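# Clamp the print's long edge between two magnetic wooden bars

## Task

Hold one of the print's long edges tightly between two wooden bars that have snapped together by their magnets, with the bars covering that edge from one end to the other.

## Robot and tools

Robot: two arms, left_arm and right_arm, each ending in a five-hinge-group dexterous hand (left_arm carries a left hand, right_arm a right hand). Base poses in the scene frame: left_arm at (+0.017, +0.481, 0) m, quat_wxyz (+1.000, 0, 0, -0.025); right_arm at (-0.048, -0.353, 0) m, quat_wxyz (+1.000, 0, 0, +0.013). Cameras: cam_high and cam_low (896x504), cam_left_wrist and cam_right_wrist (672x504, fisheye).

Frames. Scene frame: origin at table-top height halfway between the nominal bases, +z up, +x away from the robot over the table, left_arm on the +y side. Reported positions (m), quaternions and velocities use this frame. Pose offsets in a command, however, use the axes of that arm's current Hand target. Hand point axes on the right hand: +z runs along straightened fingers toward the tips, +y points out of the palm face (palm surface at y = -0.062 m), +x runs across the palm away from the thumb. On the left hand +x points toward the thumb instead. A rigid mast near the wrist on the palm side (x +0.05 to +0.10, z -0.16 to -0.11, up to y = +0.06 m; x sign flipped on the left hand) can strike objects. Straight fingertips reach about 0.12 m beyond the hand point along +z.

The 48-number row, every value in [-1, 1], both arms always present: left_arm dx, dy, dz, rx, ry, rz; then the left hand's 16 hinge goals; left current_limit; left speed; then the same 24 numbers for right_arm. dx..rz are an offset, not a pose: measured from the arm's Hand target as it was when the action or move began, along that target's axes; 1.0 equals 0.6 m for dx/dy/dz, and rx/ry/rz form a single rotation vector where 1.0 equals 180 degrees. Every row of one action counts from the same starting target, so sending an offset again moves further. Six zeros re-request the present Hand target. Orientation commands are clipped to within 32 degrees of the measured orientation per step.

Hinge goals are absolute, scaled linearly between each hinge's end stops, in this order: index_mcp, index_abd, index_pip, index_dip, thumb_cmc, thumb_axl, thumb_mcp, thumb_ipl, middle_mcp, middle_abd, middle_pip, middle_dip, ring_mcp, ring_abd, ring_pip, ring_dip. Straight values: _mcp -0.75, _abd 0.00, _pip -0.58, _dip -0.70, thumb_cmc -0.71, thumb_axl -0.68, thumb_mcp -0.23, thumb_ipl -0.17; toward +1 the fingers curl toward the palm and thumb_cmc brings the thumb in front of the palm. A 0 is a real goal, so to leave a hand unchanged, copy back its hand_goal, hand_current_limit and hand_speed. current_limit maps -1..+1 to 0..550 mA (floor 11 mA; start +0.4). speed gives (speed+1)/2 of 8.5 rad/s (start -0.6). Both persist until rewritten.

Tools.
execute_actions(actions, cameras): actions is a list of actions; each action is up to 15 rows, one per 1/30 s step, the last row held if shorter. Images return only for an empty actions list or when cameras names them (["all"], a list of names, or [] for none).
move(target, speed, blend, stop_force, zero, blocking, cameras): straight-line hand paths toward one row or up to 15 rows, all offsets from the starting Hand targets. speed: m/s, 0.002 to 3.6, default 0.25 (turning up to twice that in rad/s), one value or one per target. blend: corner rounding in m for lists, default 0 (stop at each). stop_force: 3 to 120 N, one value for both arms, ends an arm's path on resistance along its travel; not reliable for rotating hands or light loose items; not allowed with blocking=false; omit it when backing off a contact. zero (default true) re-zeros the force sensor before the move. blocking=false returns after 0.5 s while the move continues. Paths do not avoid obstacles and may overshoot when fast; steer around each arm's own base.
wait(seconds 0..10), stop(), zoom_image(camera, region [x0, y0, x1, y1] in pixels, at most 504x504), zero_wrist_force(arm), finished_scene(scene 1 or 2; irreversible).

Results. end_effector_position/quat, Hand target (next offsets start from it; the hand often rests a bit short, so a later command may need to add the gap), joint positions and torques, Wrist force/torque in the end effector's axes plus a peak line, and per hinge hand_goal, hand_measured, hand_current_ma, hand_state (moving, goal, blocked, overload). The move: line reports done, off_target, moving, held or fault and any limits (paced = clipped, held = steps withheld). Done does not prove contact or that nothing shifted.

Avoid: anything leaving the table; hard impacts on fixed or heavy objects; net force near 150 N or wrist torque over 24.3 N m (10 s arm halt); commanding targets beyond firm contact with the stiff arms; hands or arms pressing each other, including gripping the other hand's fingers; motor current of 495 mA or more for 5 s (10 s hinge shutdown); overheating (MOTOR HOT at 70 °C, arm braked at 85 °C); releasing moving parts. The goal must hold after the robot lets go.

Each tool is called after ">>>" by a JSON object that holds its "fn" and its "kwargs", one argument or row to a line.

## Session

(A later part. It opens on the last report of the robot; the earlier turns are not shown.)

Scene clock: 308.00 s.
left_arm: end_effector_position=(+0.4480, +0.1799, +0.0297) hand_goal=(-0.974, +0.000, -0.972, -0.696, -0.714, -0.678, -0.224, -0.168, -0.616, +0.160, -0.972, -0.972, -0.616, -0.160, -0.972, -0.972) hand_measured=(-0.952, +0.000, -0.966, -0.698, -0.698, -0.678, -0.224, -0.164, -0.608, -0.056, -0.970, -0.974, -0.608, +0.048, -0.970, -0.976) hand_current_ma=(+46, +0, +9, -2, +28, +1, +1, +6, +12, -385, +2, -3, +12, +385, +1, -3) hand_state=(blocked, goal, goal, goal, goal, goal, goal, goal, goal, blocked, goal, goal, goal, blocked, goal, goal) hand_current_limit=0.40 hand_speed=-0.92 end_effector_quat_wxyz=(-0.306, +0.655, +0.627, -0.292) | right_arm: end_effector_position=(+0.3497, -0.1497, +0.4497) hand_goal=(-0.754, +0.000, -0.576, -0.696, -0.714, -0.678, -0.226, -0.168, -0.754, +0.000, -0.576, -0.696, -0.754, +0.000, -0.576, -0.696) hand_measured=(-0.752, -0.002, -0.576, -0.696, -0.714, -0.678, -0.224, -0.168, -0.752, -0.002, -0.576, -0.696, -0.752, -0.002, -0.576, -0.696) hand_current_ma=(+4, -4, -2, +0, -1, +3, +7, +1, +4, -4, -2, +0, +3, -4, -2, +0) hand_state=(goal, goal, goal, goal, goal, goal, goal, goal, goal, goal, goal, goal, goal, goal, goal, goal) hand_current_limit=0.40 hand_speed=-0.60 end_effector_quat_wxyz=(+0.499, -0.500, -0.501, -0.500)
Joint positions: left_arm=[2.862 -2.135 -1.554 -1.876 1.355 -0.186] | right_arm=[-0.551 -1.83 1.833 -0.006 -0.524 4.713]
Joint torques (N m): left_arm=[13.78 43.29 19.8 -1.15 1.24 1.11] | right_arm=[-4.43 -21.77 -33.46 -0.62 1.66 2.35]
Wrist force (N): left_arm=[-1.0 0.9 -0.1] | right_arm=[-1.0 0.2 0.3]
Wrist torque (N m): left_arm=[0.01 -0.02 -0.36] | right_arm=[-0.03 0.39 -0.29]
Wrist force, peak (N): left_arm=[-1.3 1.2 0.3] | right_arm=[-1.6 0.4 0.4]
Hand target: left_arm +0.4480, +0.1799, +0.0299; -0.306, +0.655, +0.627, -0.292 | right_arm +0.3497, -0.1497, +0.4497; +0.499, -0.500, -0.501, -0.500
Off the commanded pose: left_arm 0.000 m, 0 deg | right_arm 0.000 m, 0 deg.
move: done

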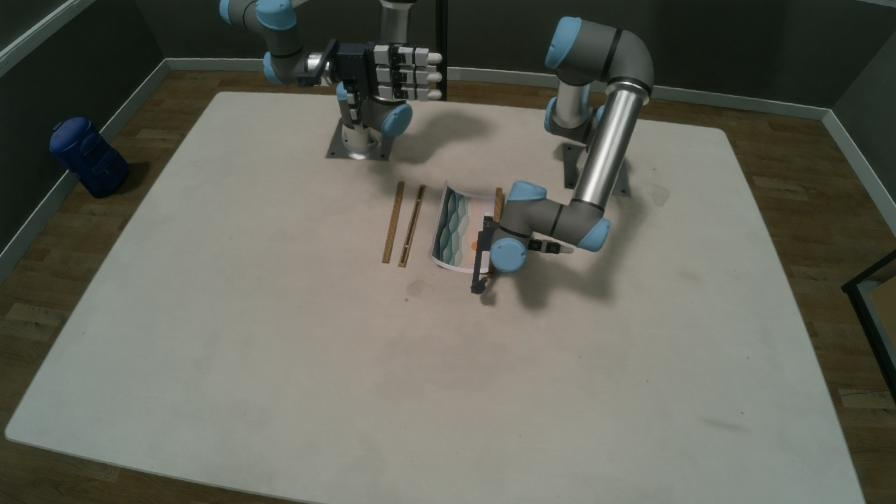

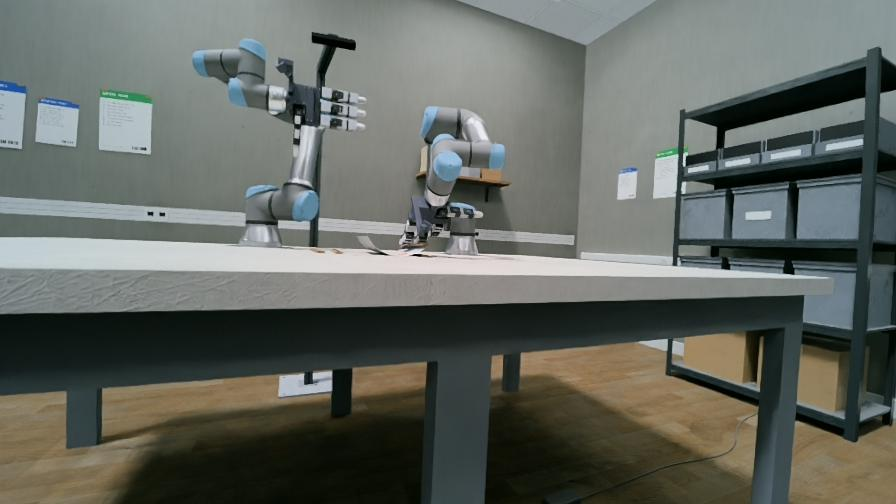

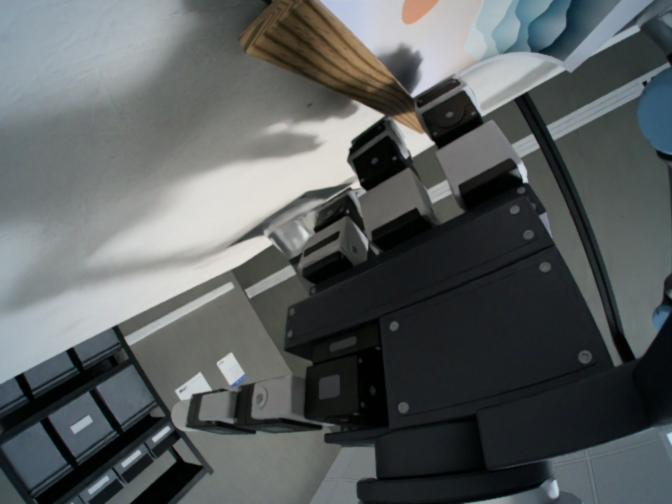

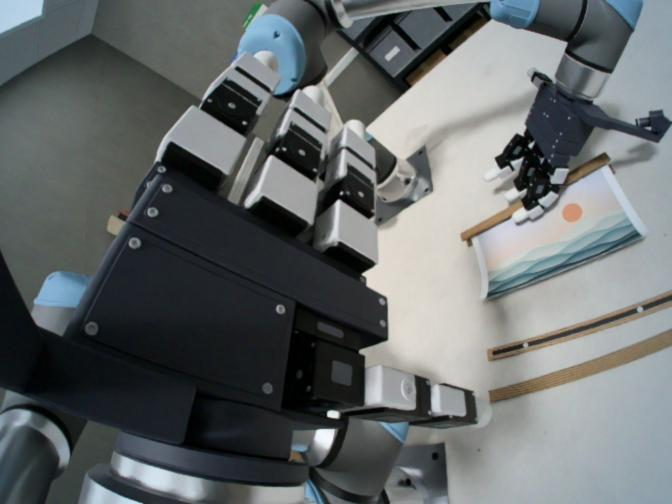

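>>> {"fn": "zoom_image", "kwargs": {
  "camera": "cam_low",
  "region": [385, 225, 445, 265]
}}

>>> {"fn": "zoom_image", "kwargs": {
  "camera": "cam_high",
  "region": [460, 225, 520, 295]
}}

>>> {"fn": "zoom_image", "kwargs": {
  "camera": "cam_left_wrist",
  "region": [230, 0, 430, 140]
}}

Scaled by 8.400.

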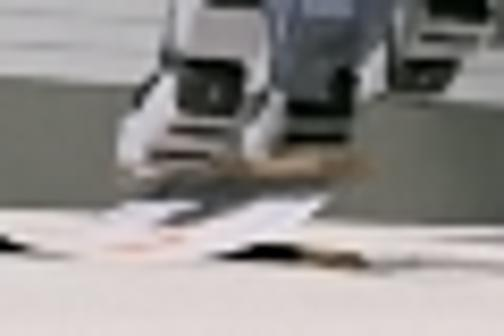

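Scaled by 7.200.

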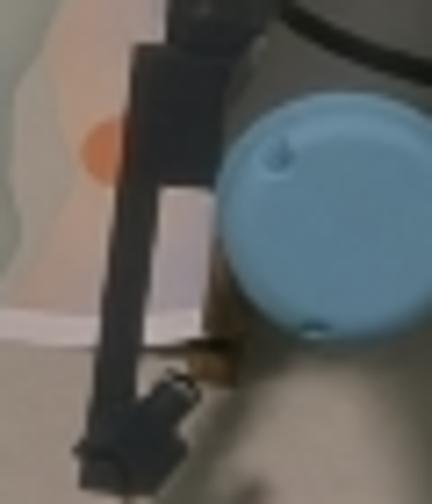

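Scaled by 2.520 from the camera's 672x504 image, which has a finer 960x720 frame.

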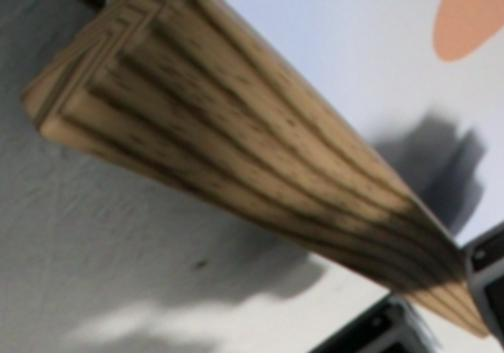

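>>> {"fn": "move", "kwargs": {
  "target": [0, 0.02324, 0.0195, 0,0,0, -0.973,0,-0.971,-0.696,-0.714,-0.678,-0.2247,-0.1676,-0.6164,0.16,-0.971,-0.971,-0.6164,-0.16,-0.971,-0.971,0.4,-0.92, 0,0,0,0,0,0, -0.754,0,-0.576,-0.696,-0.714,-0.678,-0.226,-0.168,-0.754,0,-0.576,-0.696,-0.754,0,-0.576,-0.696,0.4,-0.6],
  "speed": 0.01,
  "stop_force": 5,
  "cameras": ["all"]
}}

>>> {"fn": "zoom_image", "kwargs": {
  "camera": "cam_right_wrist",
  "region": [445, 205, 505, 250]
}}

>>> {"fn": "zoom_image", "kwargs": {
  "camera": "cam_right_wrist",
  "region": [570, 130, 650, 190]
}}

>>> {"fn": "zoom_image", "kwargs": {
  "camera": "cam_high",
  "region": [460, 225, 520, 295]
}}

>>> {"fn": "zoom_image", "kwargs": {
  "camera": "cam_low",
  "region": [385, 225, 445, 265]
}}

>>> {"fn": "zoom_image", "kwargs": {
  "camera": "cam_right_wrist",
  "region": [440, 110, 672, 310]
}}

>>> {"fn": "zoom_image", "kwargs": {
  "camera": "cam_left_wrist",
  "region": [220, 0, 580, 200]
}}

Scene clock: 317.53 s.
left_arm: end_effector_position=(+0.4480, +0.1800, +0.0116) hand_goal=(-0.974, +0.000, -0.972, -0.696, -0.714, -0.678, -0.224, -0.168, -0.616, +0.160, -0.972, -0.972, -0.616, -0.160, -0.972, -0.972) hand_measured=(-0.952, +0.000, -0.966, -0.698, -0.698, -0.678, -0.224, -0.164, -0.608, -0.056, -0.970, -0.974, -0.608, +0.048, -0.970, -0.976) hand_current_ma=(+46, +0, +9, -2, +28, +1, +1, +6, +13, -385, +2, -3, +13, +385, +1, -3) hand_state=(blocked, goal, goal, goal, goal, goal, goal, goal, goal, blocked, goal, goal, goal, blocked, goal, goal) hand_current_limit=0.40 hand_speed=-0.92 end_effector_quat_wxyz=(-0.306, +0.655, +0.626, -0.292) | right_arm: end_effector_position=(+0.3497, -0.1497, +0.4497) hand_goal=(-0.754, +0.000, -0.576, -0.696, -0.714, -0.678, -0.226, -0.168, -0.754, +0.000, -0.576, -0.696, -0.754, +0.000, -0.576, -0.696) hand_measured=(-0.752, -0.002, -0.576, -0.696, -0.714, -0.678, -0.224, -0.168, -0.752, -0.002, -0.576, -0.696, -0.752, -0.002, -0.576, -0.696) hand_current_ma=(+4, -4, -2, +0, -1, +3, +7, +1, +4, -4, -2, +0, +3, -4, -2, +0) hand_state=(goal, goal, goal, goal, goal, goal, goal, goal, goal, goal, goal, goal, goal, goal, goal, goal) hand_current_limit=0.40 hand_speed=-0.60 end_effector_quat_wxyz=(+0.499, -0.500, -0.501, -0.500)
Joint positions: left_arm=[2.862 -2.158 -1.57 -1.837 1.355 -0.186] | right_arm=[-0.551 -1.83 1.833 -0.006 -0.524 4.713]
Joint torques (N m): left_arm=[14.25 50.58 22.86 -2.44 0.97 1.71] | right_arm=[-5.02 -21.31 -33.96 -0.46 1.49 2.41]
Wrist force (N): left_arm=[-1.1 1.1 0.0] | right_arm=[-1.2 0.2 0.3]
Wrist torque (N m): left_arm=[-0.02 0.01 -0.38] | right_arm=[-0.03 0.42 -0.29]
Wrist force, peak (N): left_arm=[-1.3 1.3 -0.1] | right_arm=[-1.7 0.4 0.3]
Hand target: left_arm +0.4480, +0.1800, +0.0117; -0.306, +0.655, +0.627, -0.292 | right_arm +0.3497, -0.1497, +0.4497; +0.499, -0.500, -0.501, -0.500
Off the commanded pose: left_arm 0.000 m, 0 deg | right_arm 0.000 m, 0 deg.
move: done

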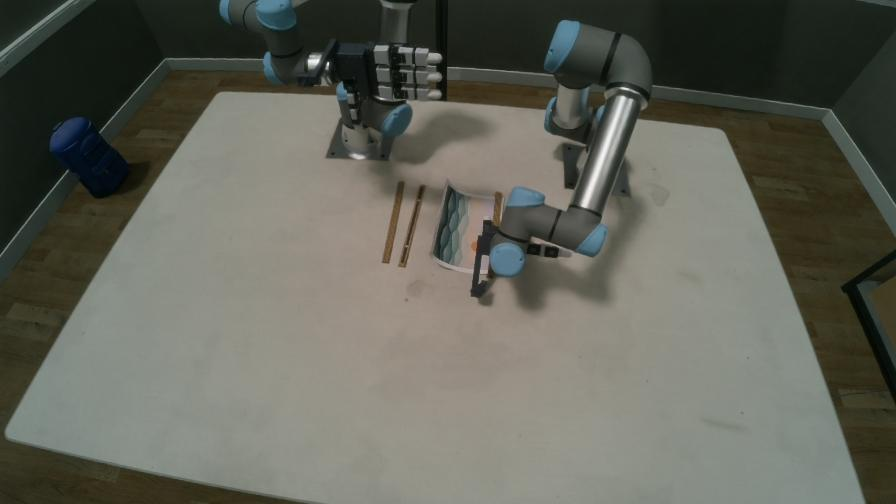

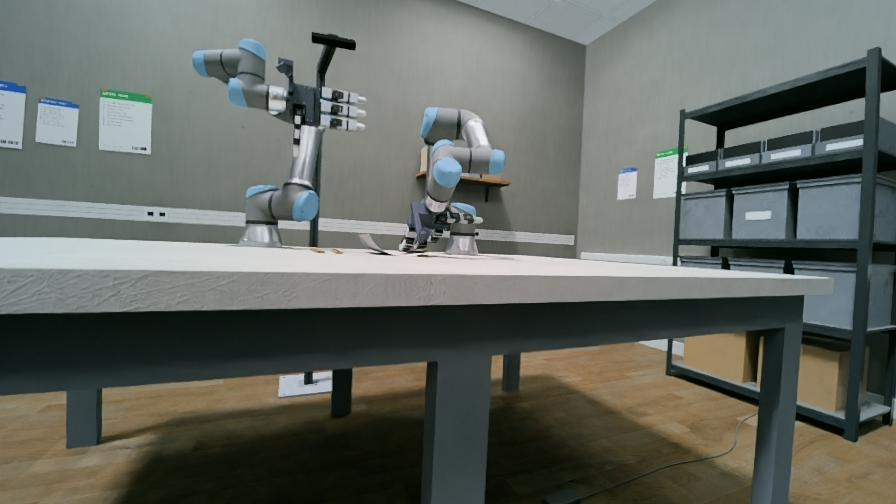

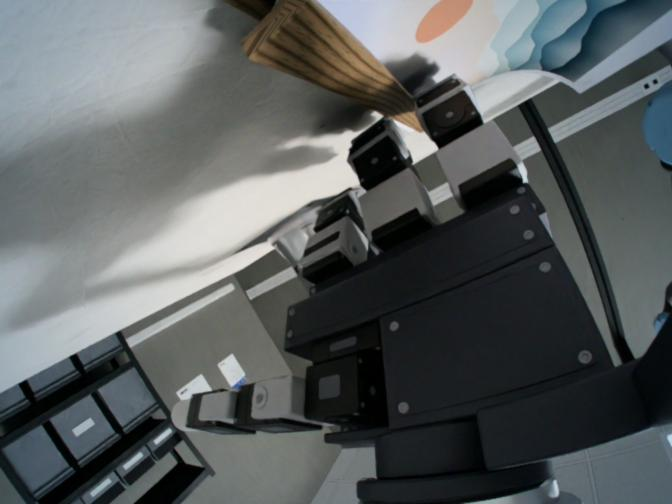

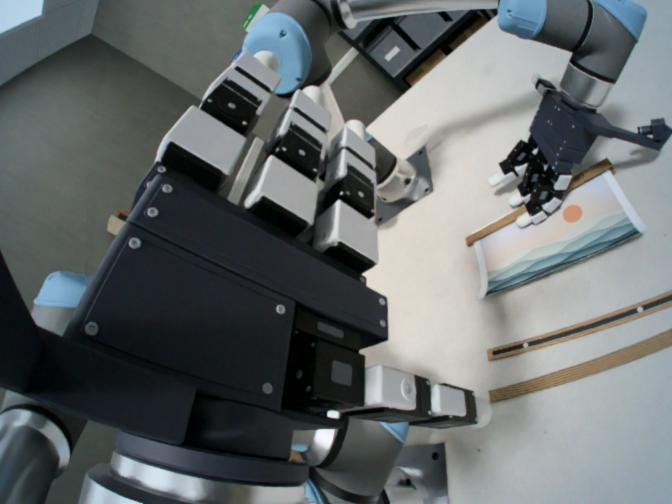

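Scaled by 8.400 from the camera's 672x504 image, which has a finer 960x720 frame.

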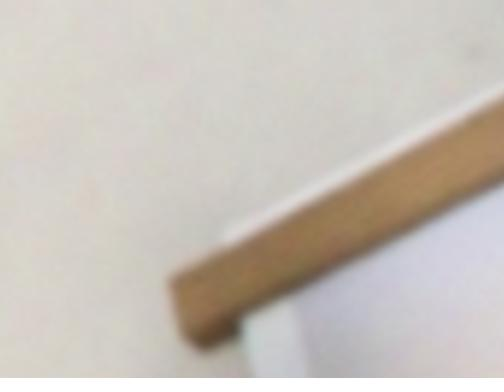

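Scaled by 6.300 from the camera's 672x504 image, which has a finer 960x720 frame.

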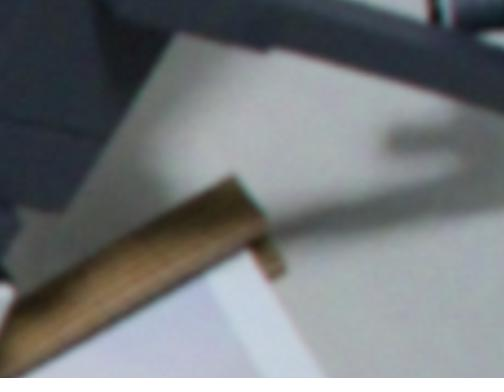

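Scaled by 7.200.

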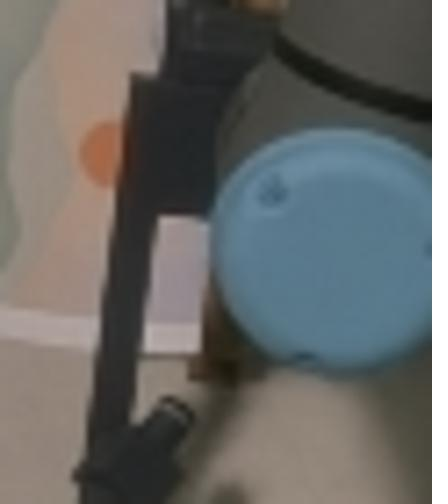

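Scaled by 8.400.

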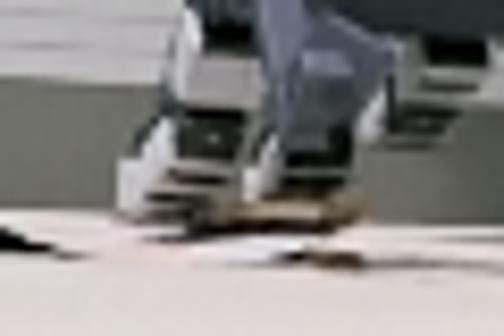

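Scaled by 2.172 from the camera's 672x504 image, which has a finer 960x720 frame.

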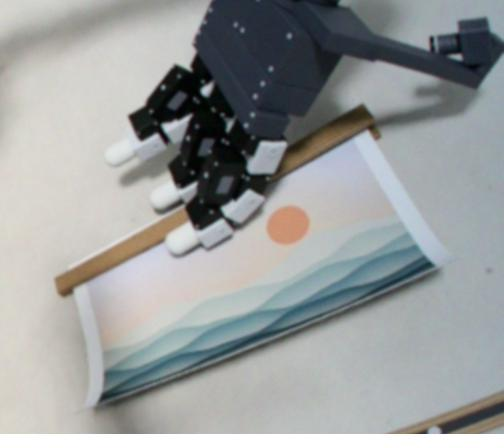

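Scaled by 1.400 from the camera's 672x504 image, which has a finer 960x720 frame.

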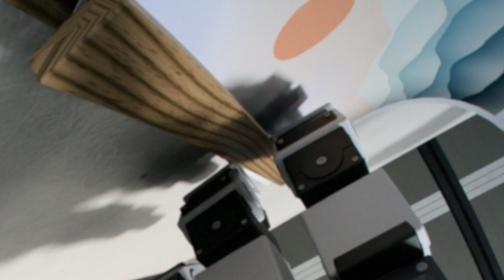

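>>> {"fn": "zoom_image", "kwargs": {
  "camera": "cam_right_wrist",
  "region": [460, 180, 580, 250]
}}

>>> {"fn": "zoom_image", "kwargs": {
  "camera": "cam_right_wrist",
  "region": [550, 140, 630, 210]
}}

>>> {"fn": "zoom_image", "kwargs": {
  "camera": "cam_high",
  "region": [470, 180, 520, 230]
}}

>>> {"fn": "zoom_image", "kwargs": {
  "camera": "cam_left_wrist",
  "region": [200, 0, 440, 140]
}}

Scaled by 4.200 from the camera's 672x504 image, which has a finer 960x720 frame.

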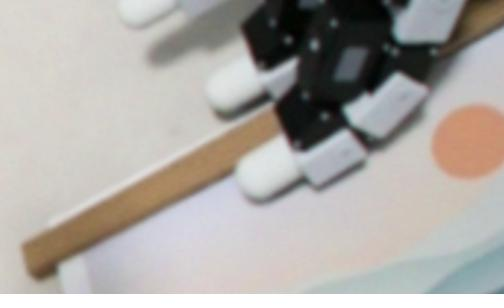

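Scaled by 6.300 from the camera's 672x504 image, which has a finer 960x720 frame.

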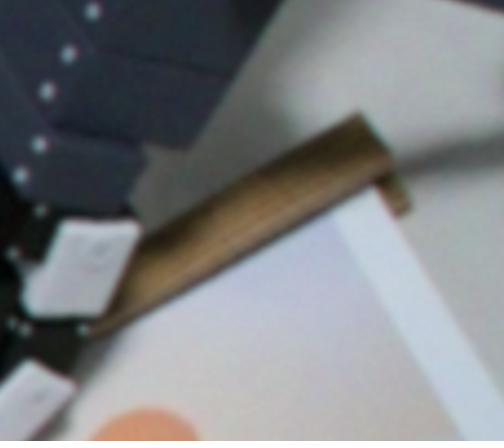

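Scaled by 10.080.

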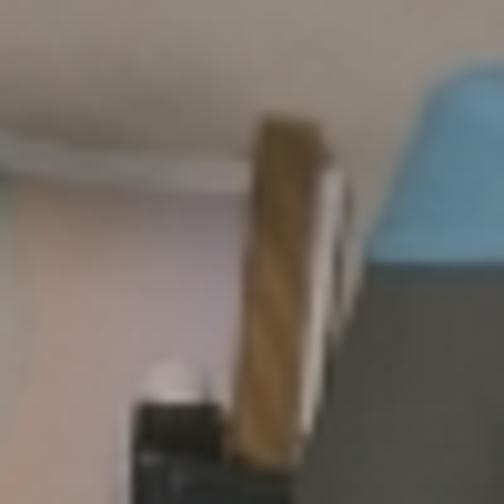

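Scaled by 2.100 from the camera's 672x504 image, which has a finer 960x720 frame.

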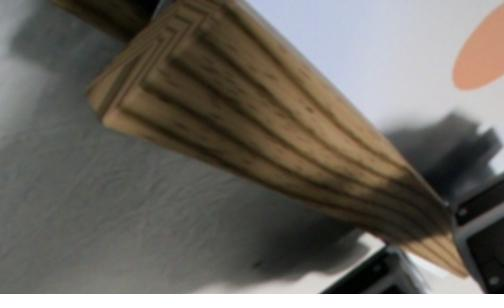

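>>> {"fn": "zoom_image", "kwargs": {
  "camera": "cam_high",
  "region": [492, 188, 512, 208]
}}

>>> {"fn": "zoom_image", "kwargs": {
  "camera": "cam_high",
  "region": [480, 265, 504, 285]
}}

>>> {"fn": "zoom_image", "kwargs": {
  "camera": "cam_right_wrist",
  "region": [460, 222, 500, 252]
}}

>>> {"fn": "zoom_image", "kwargs": {
  "camera": "cam_right_wrist",
  "region": [595, 150, 625, 180]
}}

Scaled by 25.200.

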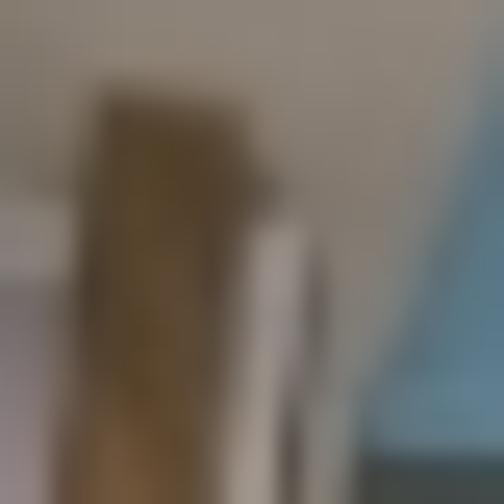

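Scaled by 21.000.

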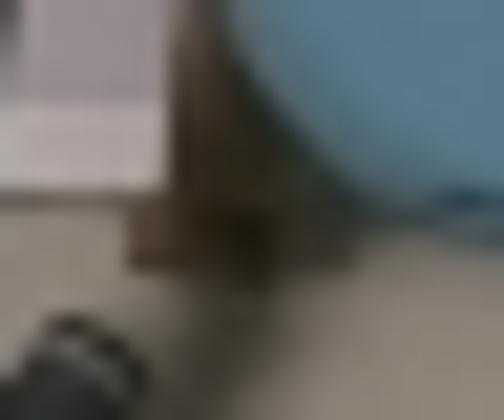

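Scaled by 12.600 from the camera's 672x504 image, which has a finer 960x720 frame.

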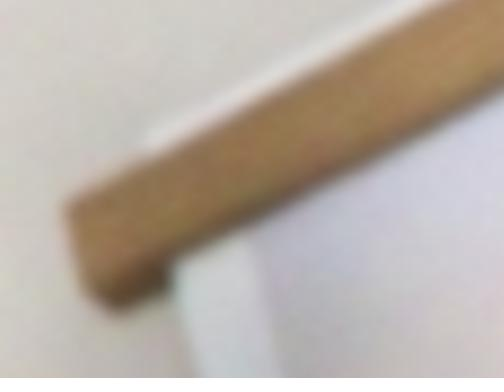

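Scaled by 16.800 from the camera's 672x504 image, which has a finer 960x720 frame.

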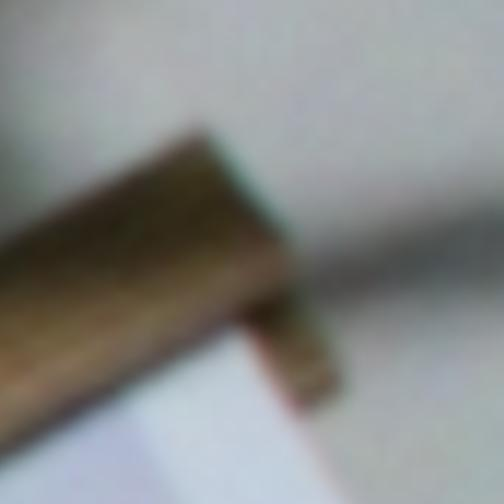

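>>> {"fn": "move", "kwargs": {
  "target": [
    [0, -0.0809, -0.0680, 0,0,0, -0.973,0,-0.971,-0.696,-0.714,-0.678,-0.2247,-0.1676,-0.6164,0.16,-0.971,-0.971,-0.6164,-0.16,-0.971,-0.971,0.4,-0.92, 0,0,0,0,0,0, -0.754,0,-0.576,-0.696,-0.714,-0.678,-0.226,-0.168,-0.754,0,-0.576,-0.696,-0.754,0,-0.576,-0.696,0.4,-0.6],
    [-0.1950,-0.0517,-0.1029, 0,0,0, -0.75,0,-0.58,-0.70,-0.714,-0.678,-0.2247,-0.1676,-0.6164,0.16,-0.971,-0.971,-0.6164,-0.16,-0.971,-0.971,0.4,-0.92, 0,0,0,0,0,0, -0.754,0,-0.576,-0.696,-0.714,-0.678,-0.226,-0.168,-0.754,0,-0.576,-0.696,-0.754,0,-0.576,-0.696,0.4,-0.6]
  ],
  "speed": [0.04, 0.07],
  "blend": [0.02, 0],
  "cameras": ["all"]
}}

>>> {"fn": "zoom_image", "kwargs": {
  "camera": "cam_right_wrist",
  "region": [440, 110, 672, 310]
}}

>>> {"fn": "zoom_image", "kwargs": {
  "camera": "cam_high",
  "region": [420, 170, 560, 300]
}}

Scene clock: 336.13 s.
left_arm: end_effector_position=(+0.4700, +0.0618, +0.0750) hand_goal=(-0.750, +0.000, -0.580, -0.700, -0.714, -0.678, -0.224, -0.168, -0.616, +0.160, -0.972, -0.972, -0.616, -0.160, -0.972, -0.972) hand_measured=(-0.744, +0.000, -0.580, -0.698, -0.698, -0.678, -0.224, -0.164, -0.608, -0.056, -0.970, -0.974, -0.606, +0.048, -0.970, -0.976) hand_current_ma=(+10, +0, +0, +1, +28, +1, +1, +6, +13, -385, +2, -3, +15, +385, +1, -3) hand_state=(goal, goal, goal, goal, goal, goal, goal, goal, goal, blocked, goal, goal, goal, blocked, goal, goal) hand_current_limit=0.40 hand_speed=-0.92 end_effector_quat_wxyz=(-0.306, +0.655, +0.627, -0.292) | right_arm: end_effector_position=(+0.3497, -0.1497, +0.4497) hand_goal=(-0.754, +0.000, -0.576, -0.696, -0.714, -0.678, -0.226, -0.168, -0.754, +0.000, -0.576, -0.696, -0.754, +0.000, -0.576, -0.696) hand_measured=(-0.752, -0.002, -0.576, -0.696, -0.714, -0.678, -0.224, -0.168, -0.752, -0.002, -0.576, -0.696, -0.752, -0.002, -0.576, -0.696) hand_current_ma=(+4, -4, -2, +0, -1, +3, +7, +1, +4, -4, -2, +0, +3, -4, -2, +0) hand_state=(goal, goal, goal, goal, goal, goal, goal, goal, goal, goal, goal, goal, goal, goal, goal, goal) hand_current_limit=0.40 hand_speed=-0.60 end_effector_quat_wxyz=(+0.499, -0.500, -0.501, -0.500)
Joint positions: left_arm=[2.713 -2.275 -1.191 -2.07 1.244 -0.29] | right_arm=[-0.551 -1.83 1.833 -0.006 -0.524 4.713]
Joint torques (N m): left_arm=[14.39 59.38 26.79 2.87 1.01 1.76] | right_arm=[-5.22 -21.58 -34.3 -0.29 1.6 2.34]
Wrist force (N): left_arm=[-1.1 0.7 -0.3] | right_arm=[-1.3 0.3 0.3]
Wrist torque (N m): left_arm=[0.02 0.03 -0.34] | right_arm=[-0.01 0.44 -0.31]
Wrist force, peak (N): left_arm=[-1.8 1.0 -0.3] | right_arm=[-1.7 0.4 0.4]
Hand target: left_arm +0.4700, +0.0618, +0.0750; -0.306, +0.655, +0.627, -0.292 | right_arm +0.3497, -0.1497, +0.4497; +0.499, -0.500, -0.501, -0.500
Off the commanded pose: left_arm 0.000 m, 0 deg | right_arm 0.000 m, 0 deg.
move: done

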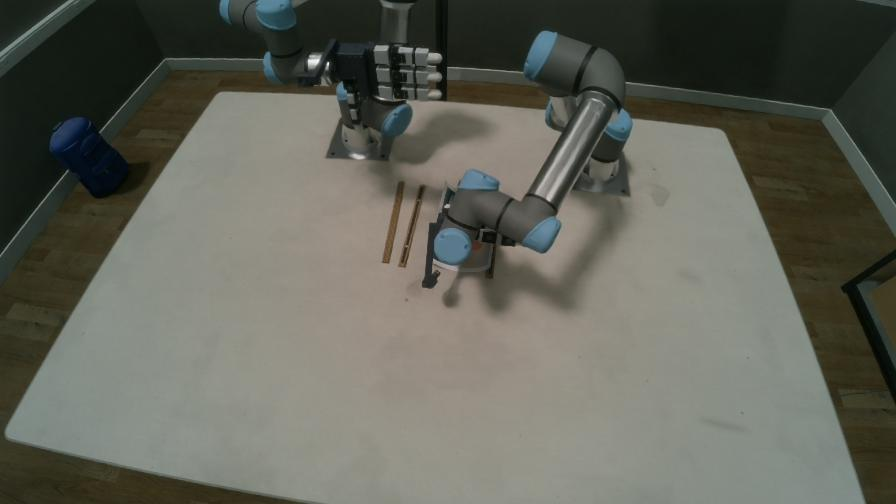

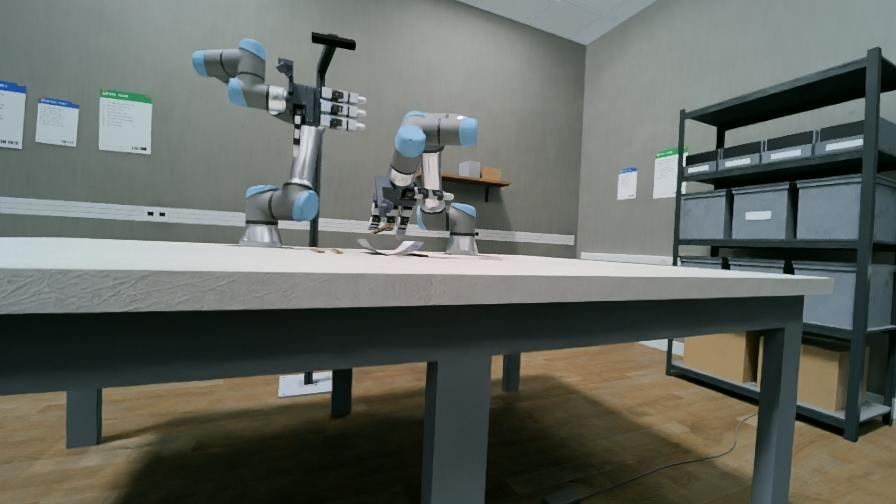

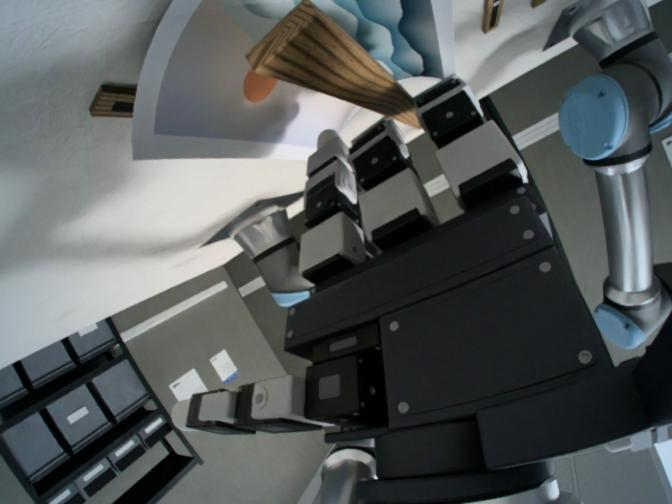

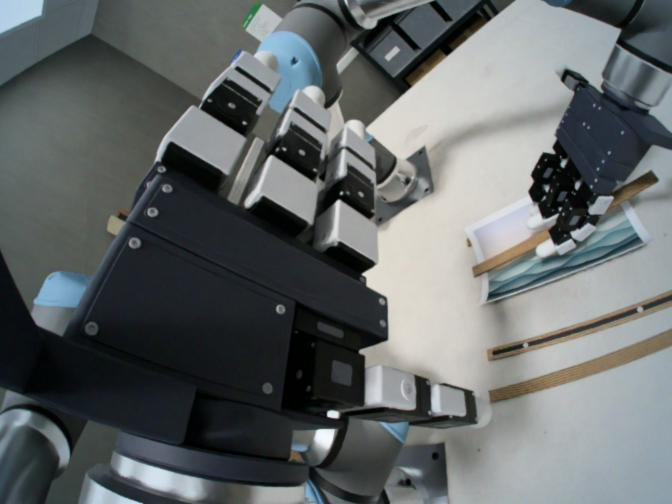

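Scaled by 2.172 from the camera's 672x504 image, which has a finer 960x720 frame.

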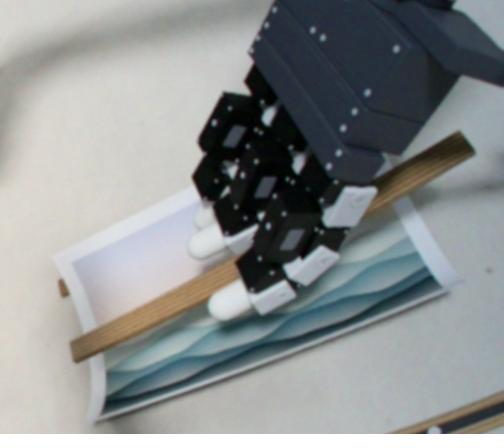

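Scaled by 3.600.

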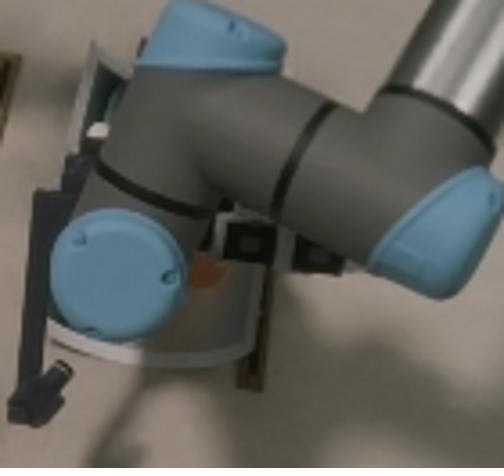

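>>> {"fn": "move", "kwargs": {
  "target": [0, 0.0575, 0.0483, 0,0,0, -0.75,0,-0.58,-0.70,-0.714,-0.678,-0.2247,-0.1676,-0.6164,0.16,-0.971,-0.971,-0.6164,-0.16,-0.971,-0.971,0.4,-0.92, 0,0,0,0,0,0, -0.754,0,-0.576,-0.696,-0.714,-0.678,-0.226,-0.168,-0.754,0,-0.576,-0.696,-0.754,0,-0.576,-0.696,0.4,-0.6],
  "speed": 0.04
}}

>>> {"fn": "move", "kwargs": {
  "target": [0, 0.0205, 0.0172, 0,0,0, -0.75,0,-0.58,-0.70,-0.714,-0.678,-0.2247,-0.1676,-0.6164,0.16,-0.971,-0.971,-0.6164,-0.16,-0.971,-0.971,0.4,-0.92, 0,0,0,0,0,0, -0.754,0,-0.576,-0.696,-0.714,-0.678,-0.226,-0.168,-0.754,0,-0.576,-0.696,-0.754,0,-0.576,-0.696,0.4,-0.6],
  "speed": 0.006,
  "stop_force": 3,
  "cameras": ["all"]
}}

>>> {"fn": "zoom_image", "kwargs": {
  "camera": "cam_right_wrist",
  "region": [440, 110, 672, 310]
}}

Scene clock: 338.70 s.
left_arm: end_effector_position=(+0.4700, +0.0619, +0.0297) hand_goal=(-0.750, +0.000, -0.580, -0.700, -0.714, -0.678, -0.224, -0.168, -0.616, +0.160, -0.972, -0.972, -0.616, -0.160, -0.972, -0.972) hand_measured=(-0.744, +0.000, -0.580, -0.698, -0.698, -0.678, -0.224, -0.164, -0.608, -0.056, -0.970, -0.974, -0.606, +0.048, -0.970, -0.976) hand_current_ma=(+10, +0, +0, +1, +28, +1, +1, +6, +13, -385, +2, -3, +15, +385, +1, -3) hand_state=(goal, goal, goal, goal, goal, goal, goal, goal, goal, blocked, goal, goal, goal, blocked, goal, goal) hand_current_limit=0.40 hand_speed=-0.92 end_effector_quat_wxyz=(-0.306, +0.655, +0.626, -0.292) end_effector_velocity=(-0.001, +0.001, +0.001) end_effector_angular_velocity=(+0.002, +0.003, +0.000) | right_arm: end_effector_position=(+0.3497, -0.1497, +0.4497) hand_goal=(-0.754, +0.000, -0.576, -0.696, -0.714, -0.678, -0.226, -0.168, -0.754, +0.000, -0.576, -0.696, -0.754, +0.000, -0.576, -0.696) hand_measured=(-0.752, -0.002, -0.576, -0.696, -0.714, -0.678, -0.224, -0.168, -0.752, -0.002, -0.576, -0.696, -0.752, -0.002, -0.576, -0.696) hand_current_ma=(+4, -4, -2, +0, -1, +3, +7, +1, +4, -4, -2, +0, +3, -4, -2, +0) hand_state=(goal, goal, goal, goal, goal, goal, goal, goal, goal, goal, goal, goal, goal, goal, goal, goal) hand_current_limit=0.40 hand_speed=-0.60 end_effector_quat_wxyz=(+0.499, -0.500, -0.501, -0.500)
Joint positions: left_arm=[2.713 -2.317 -1.242 -1.978 1.244 -0.29] | right_arm=[-0.551 -1.83 1.833 -0.006 -0.524 4.713]
Joint velocities: left_arm=[0 0.001 0.002 -0.005 0 0] | right_arm=[within noise]
Joint torques (N m): left_arm=[13.77 60.37 27.46 -2.4 0.94 1.44] | right_arm=[-5.54 -21.17 -33.12 -0.67 1.57 2.51]
Wrist force (N): left_arm=[-1.0 0.9 -0.3] | right_arm=[-1.3 0.4 0.3]
Wrist torque (N m): left_arm=[0.03 0.01 -0.34] | right_arm=[-0.01 0.43 -0.29]
Wrist force, peak (N): left_arm=[-1.3 1.4 0.3] | right_arm=[-1.6 0.4 0.4]
Hand target: left_arm +0.4700, +0.0618, +0.0300; -0.306, +0.655, +0.627, -0.292 | right_arm +0.3497, -0.1497, +0.4497; +0.499, -0.500, -0.501, -0.500
Off the commanded pose: left_arm 0.000 m, 0 deg | right_arm 0.000 m, 0 deg.
move: done

Scene clock: 341.37 s.
left_arm: end_effector_position=(+0.4700, +0.0618, +0.0208) hand_goal=(-0.750, +0.000, -0.580, -0.700, -0.714, -0.678, -0.224, -0.168, -0.616, +0.160, -0.972, -0.972, -0.616, -0.160, -0.972, -0.972) hand_measured=(-0.768, +0.000, -0.590, -0.704, -0.698, -0.678, -0.224, -0.164, -0.608, -0.056, -0.970, -0.974, -0.606, +0.048, -0.970, -0.976) hand_current_ma=(-34, +0, -16, -4, +28, +1, +1, +6, +13, -385, +2, -3, +15, +385, +1, -3) hand_state=(goal, goal, goal, goal, goal, goal, goal, goal, goal, blocked, goal, goal, goal, blocked, goal, goal) hand_current_limit=0.40 hand_speed=-0.92 end_effector_quat_wxyz=(-0.306, +0.655, +0.627, -0.292) | right_arm: end_effector_position=(+0.3497, -0.1497, +0.4497) hand_goal=(-0.754, +0.000, -0.576, -0.696, -0.714, -0.678, -0.226, -0.168, -0.754, +0.000, -0.576, -0.696, -0.754, +0.000, -0.576, -0.696) hand_measured=(-0.752, -0.002, -0.576, -0.696, -0.714, -0.678, -0.224, -0.168, -0.752, -0.002, -0.576, -0.696, -0.752, -0.002, -0.576, -0.696) hand_current_ma=(+4, -4, -2, +0, -1, +3, +7, +1, +4, -4, -2, +0, +3, -4, -2, +0) hand_state=(goal, goal, goal, goal, goal, goal, goal, goal, goal, goal, goal, goal, goal, goal, goal, goal) hand_current_limit=0.40 hand_speed=-0.60 end_effector_quat_wxyz=(+0.499, -0.500, -0.501, -0.500)
Joint positions: left_arm=[2.713 -2.326 -1.251 -1.96 1.244 -0.29] | right_arm=[-0.551 -1.83 1.833 -0.006 -0.524 4.713]
Joint torques (N m): left_arm=[12.34 60.22 27.09 -2.12 0.92 0.69] | right_arm=[-5.12 -21.33 -34 -0.15 1.59 2.29]
Wrist force (N): left_arm=[-1.3 -0.2 -1.3] | right_arm=[-1.2 0.5 0.2]
Wrist torque (N m): left_arm=[0.18 0.06 -0.38] | right_arm=[0.01 0.42 -0.29]
Wrist force, peak (N): left_arm=[-1.1 -0.5 -3.3] | right_arm=[-1.5 0.4 0.4]
Hand target: left_arm +0.4700, +0.0618, +0.0208; -0.306, +0.655, +0.627, -0.292 (not the last commanded pose) | right_arm +0.3497, -0.1497, +0.4497; +0.499, -0.500, -0.501, -0.500
Off the commanded pose: left_arm 0.007 m, 0 deg | right_arm 0.000 m, 0 deg.
move: contact (left_arm)

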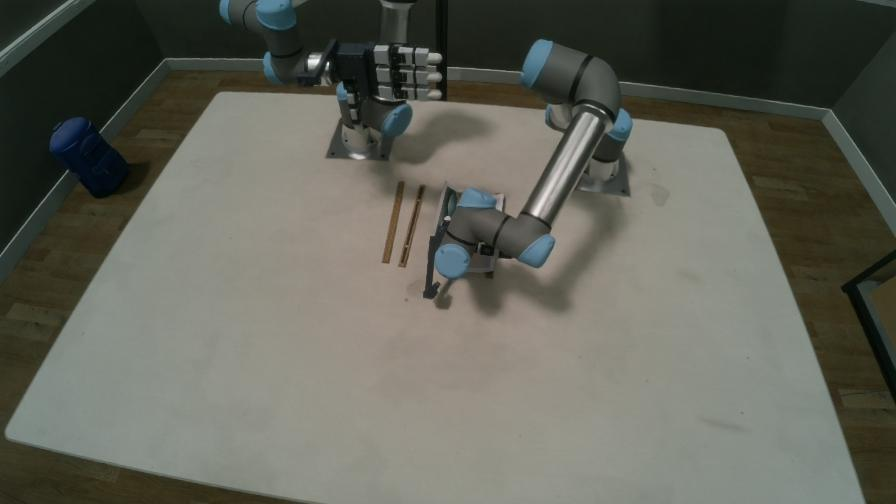

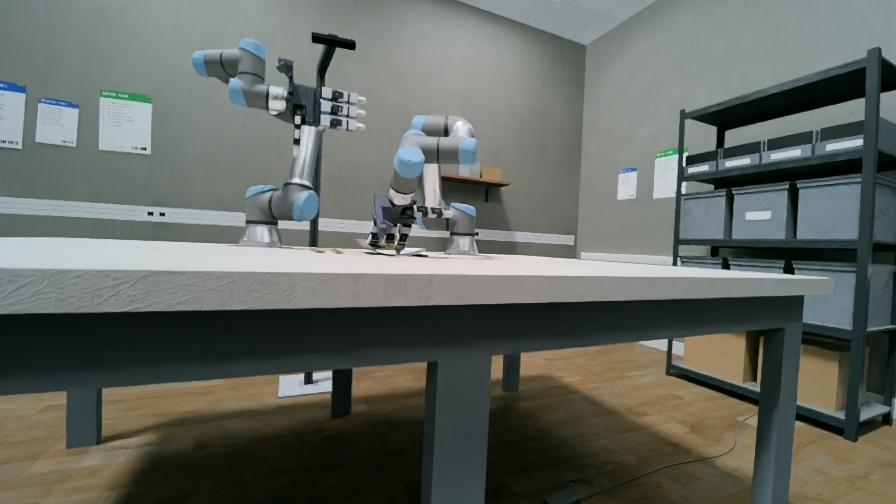

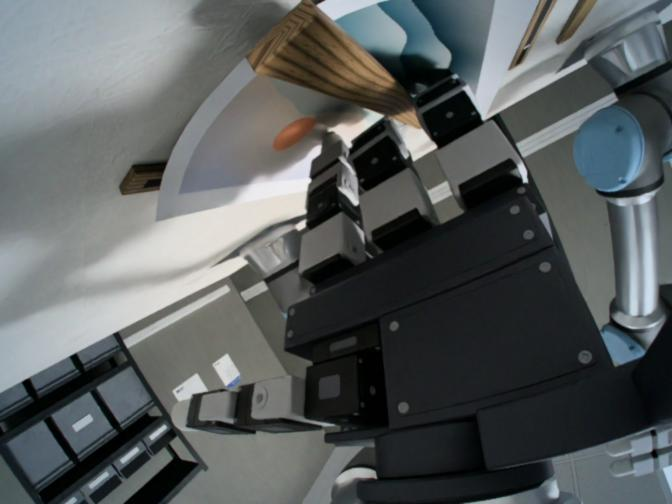

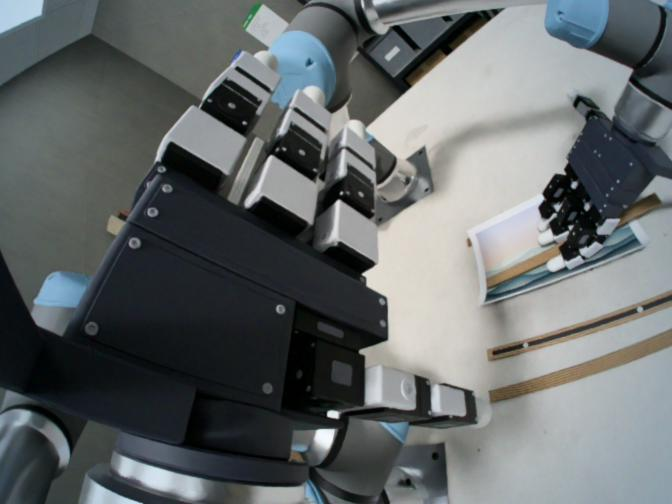

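Scaled by 2.172 from the camera's 672x504 image, which has a finer 960x720 frame.

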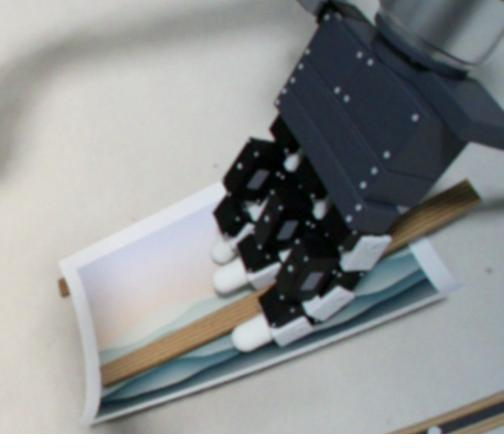

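>>> {"fn": "move", "kwargs": {
  "target": [
    [0, 0.0019, 0.0016, 0,0,0, -0.75,0,-0.58,-0.70,-0.714,-0.678,-0.2247,-0.1676,-0.6164,0.16,-0.971,-0.971,-0.6164,-0.16,-0.971,-0.971,0.4,-0.92, 0,0,0,0,0,0, -0.754,0,-0.576,-0.696,-0.714,-0.678,-0.226,-0.168,-0.754,0,-0.576,-0.696,-0.754,0,-0.576,-0.696,0.4,-0.6],
    [-0.0150, 0.0019, 0.0016, 0,0,0, -0.75,0,-0.58,-0.70,-0.714,-0.678,-0.2247,-0.1676,-0.6164,0.16,-0.971,-0.971,-0.6164,-0.16,-0.971,-0.971,0.4,-0.92, 0,0,0,0,0,0, -0.754,0,-0.576,-0.696,-0.714,-0.678,-0.226,-0.168,-0.754,0,-0.576,-0.696,-0.754,0,-0.576,-0.696,0.4,-0.6]
  ],
  "speed": 0.01,
  "cameras": ["cam_left_wrist", "cam_right_wrist"]
}}

>>> {"fn": "zoom_image", "kwargs": {
  "camera": "cam_right_wrist",
  "region": [440, 110, 672, 310]
}}

Scene clock: 344.03 s.
left_arm: end_effector_position=(+0.4696, +0.0527, +0.0193) hand_goal=(-0.750, +0.000, -0.580, -0.700, -0.714, -0.678, -0.224, -0.168, -0.616, +0.160, -0.972, -0.972, -0.616, -0.160, -0.972, -0.972) hand_measured=(-0.774, -0.010, -0.594, -0.706, -0.698, -0.678, -0.224, -0.164, -0.608, -0.056, -0.970, -0.974, -0.606, +0.048, -0.970, -0.976) hand_current_ma=(-55, -13, -25, -9, +28, +1, +1, +6, +13, -385, +2, -3, +15, +385, +1, -3) hand_state=(blocked, goal, goal, goal, goal, goal, goal, goal, goal, blocked, goal, goal, goal, blocked, goal, goal) hand_current_limit=0.40 hand_speed=-0.92 end_effector_quat_wxyz=(-0.306, +0.655, +0.626, -0.292) | right_arm: end_effector_position=(+0.3497, -0.1497, +0.4497) hand_goal=(-0.754, +0.000, -0.576, -0.696, -0.714, -0.678, -0.226, -0.168, -0.754, +0.000, -0.576, -0.696, -0.754, +0.000, -0.576, -0.696) hand_measured=(-0.752, -0.002, -0.576, -0.696, -0.714, -0.678, -0.224, -0.168, -0.752, -0.002, -0.576, -0.696, -0.752, -0.002, -0.576, -0.696) hand_current_ma=(+4, -4, -2, +0, -1, +3, +7, +1, +4, -4, -2, +0, +3, -4, -2, +0) hand_state=(goal, goal, goal, goal, goal, goal, goal, goal, goal, goal, goal, goal, goal, goal, goal, goal) hand_current_limit=0.40 hand_speed=-0.60 end_effector_quat_wxyz=(+0.499, -0.500, -0.501, -0.500)
Joint positions: left_arm=[2.702 -2.339 -1.231 -1.964 1.236 -0.298] | right_arm=[-0.551 -1.83 1.833 -0.006 -0.524 4.713]
Joint torques (N m): left_arm=[-2.43 43 16.68 -1.49 -1.48 -1.13] | right_arm=[-5.65 -20.91 -33.21 -0.21 1.65 2.31]
Wrist force (N): left_arm=[-0.5 -0.6 -1.4] | right_arm=[-1.1 0.5 0.2]
Wrist torque (N m): left_arm=[0.22 0.12 -0.28] | right_arm=[0.02 0.41 -0.28]
Wrist force, peak (N): left_arm=[-1.2 -0.9 -3.7] | right_arm=[-1.8 0.3 0.1]
Hand target: left_arm +0.4696, +0.0529, +0.0193; -0.306, +0.655, +0.627, -0.292 | right_arm +0.3497, -0.1497, +0.4497; +0.499, -0.500, -0.501, -0.500
Off the commanded pose: left_arm 0.000 m, 0 deg | right_arm 0.000 m, 0 deg.
move: done
Images, in order (width x height): cam_left_wrist 672x504, cam_right_wrist 672x504.

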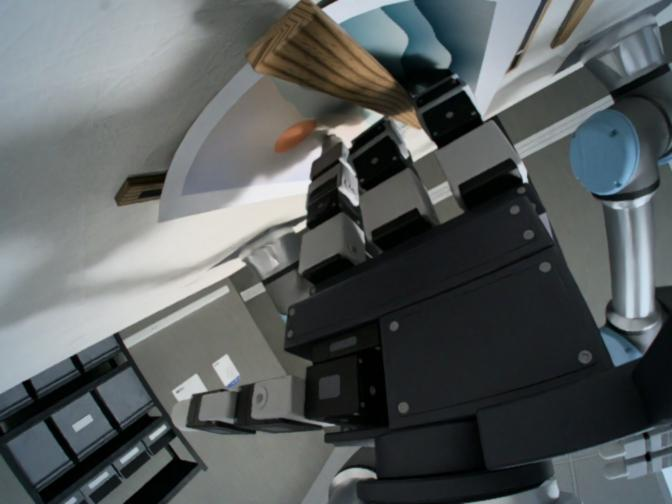

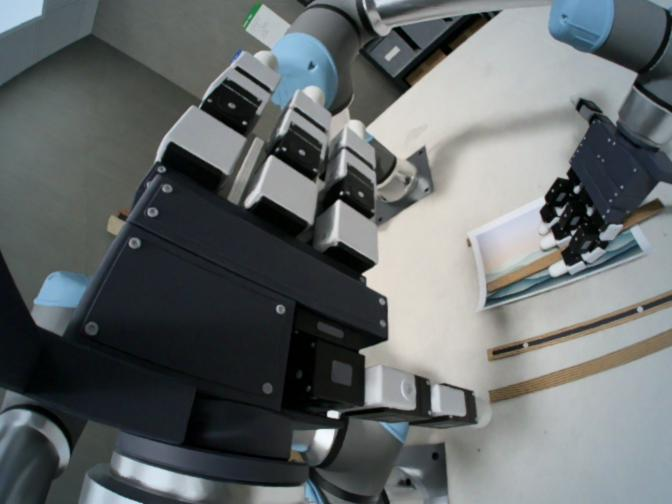

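Scaled by 2.172 from the camera's 672x504 image, which has a finer 960x720 frame.

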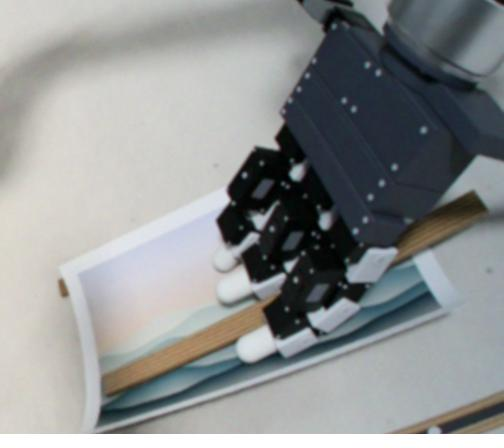

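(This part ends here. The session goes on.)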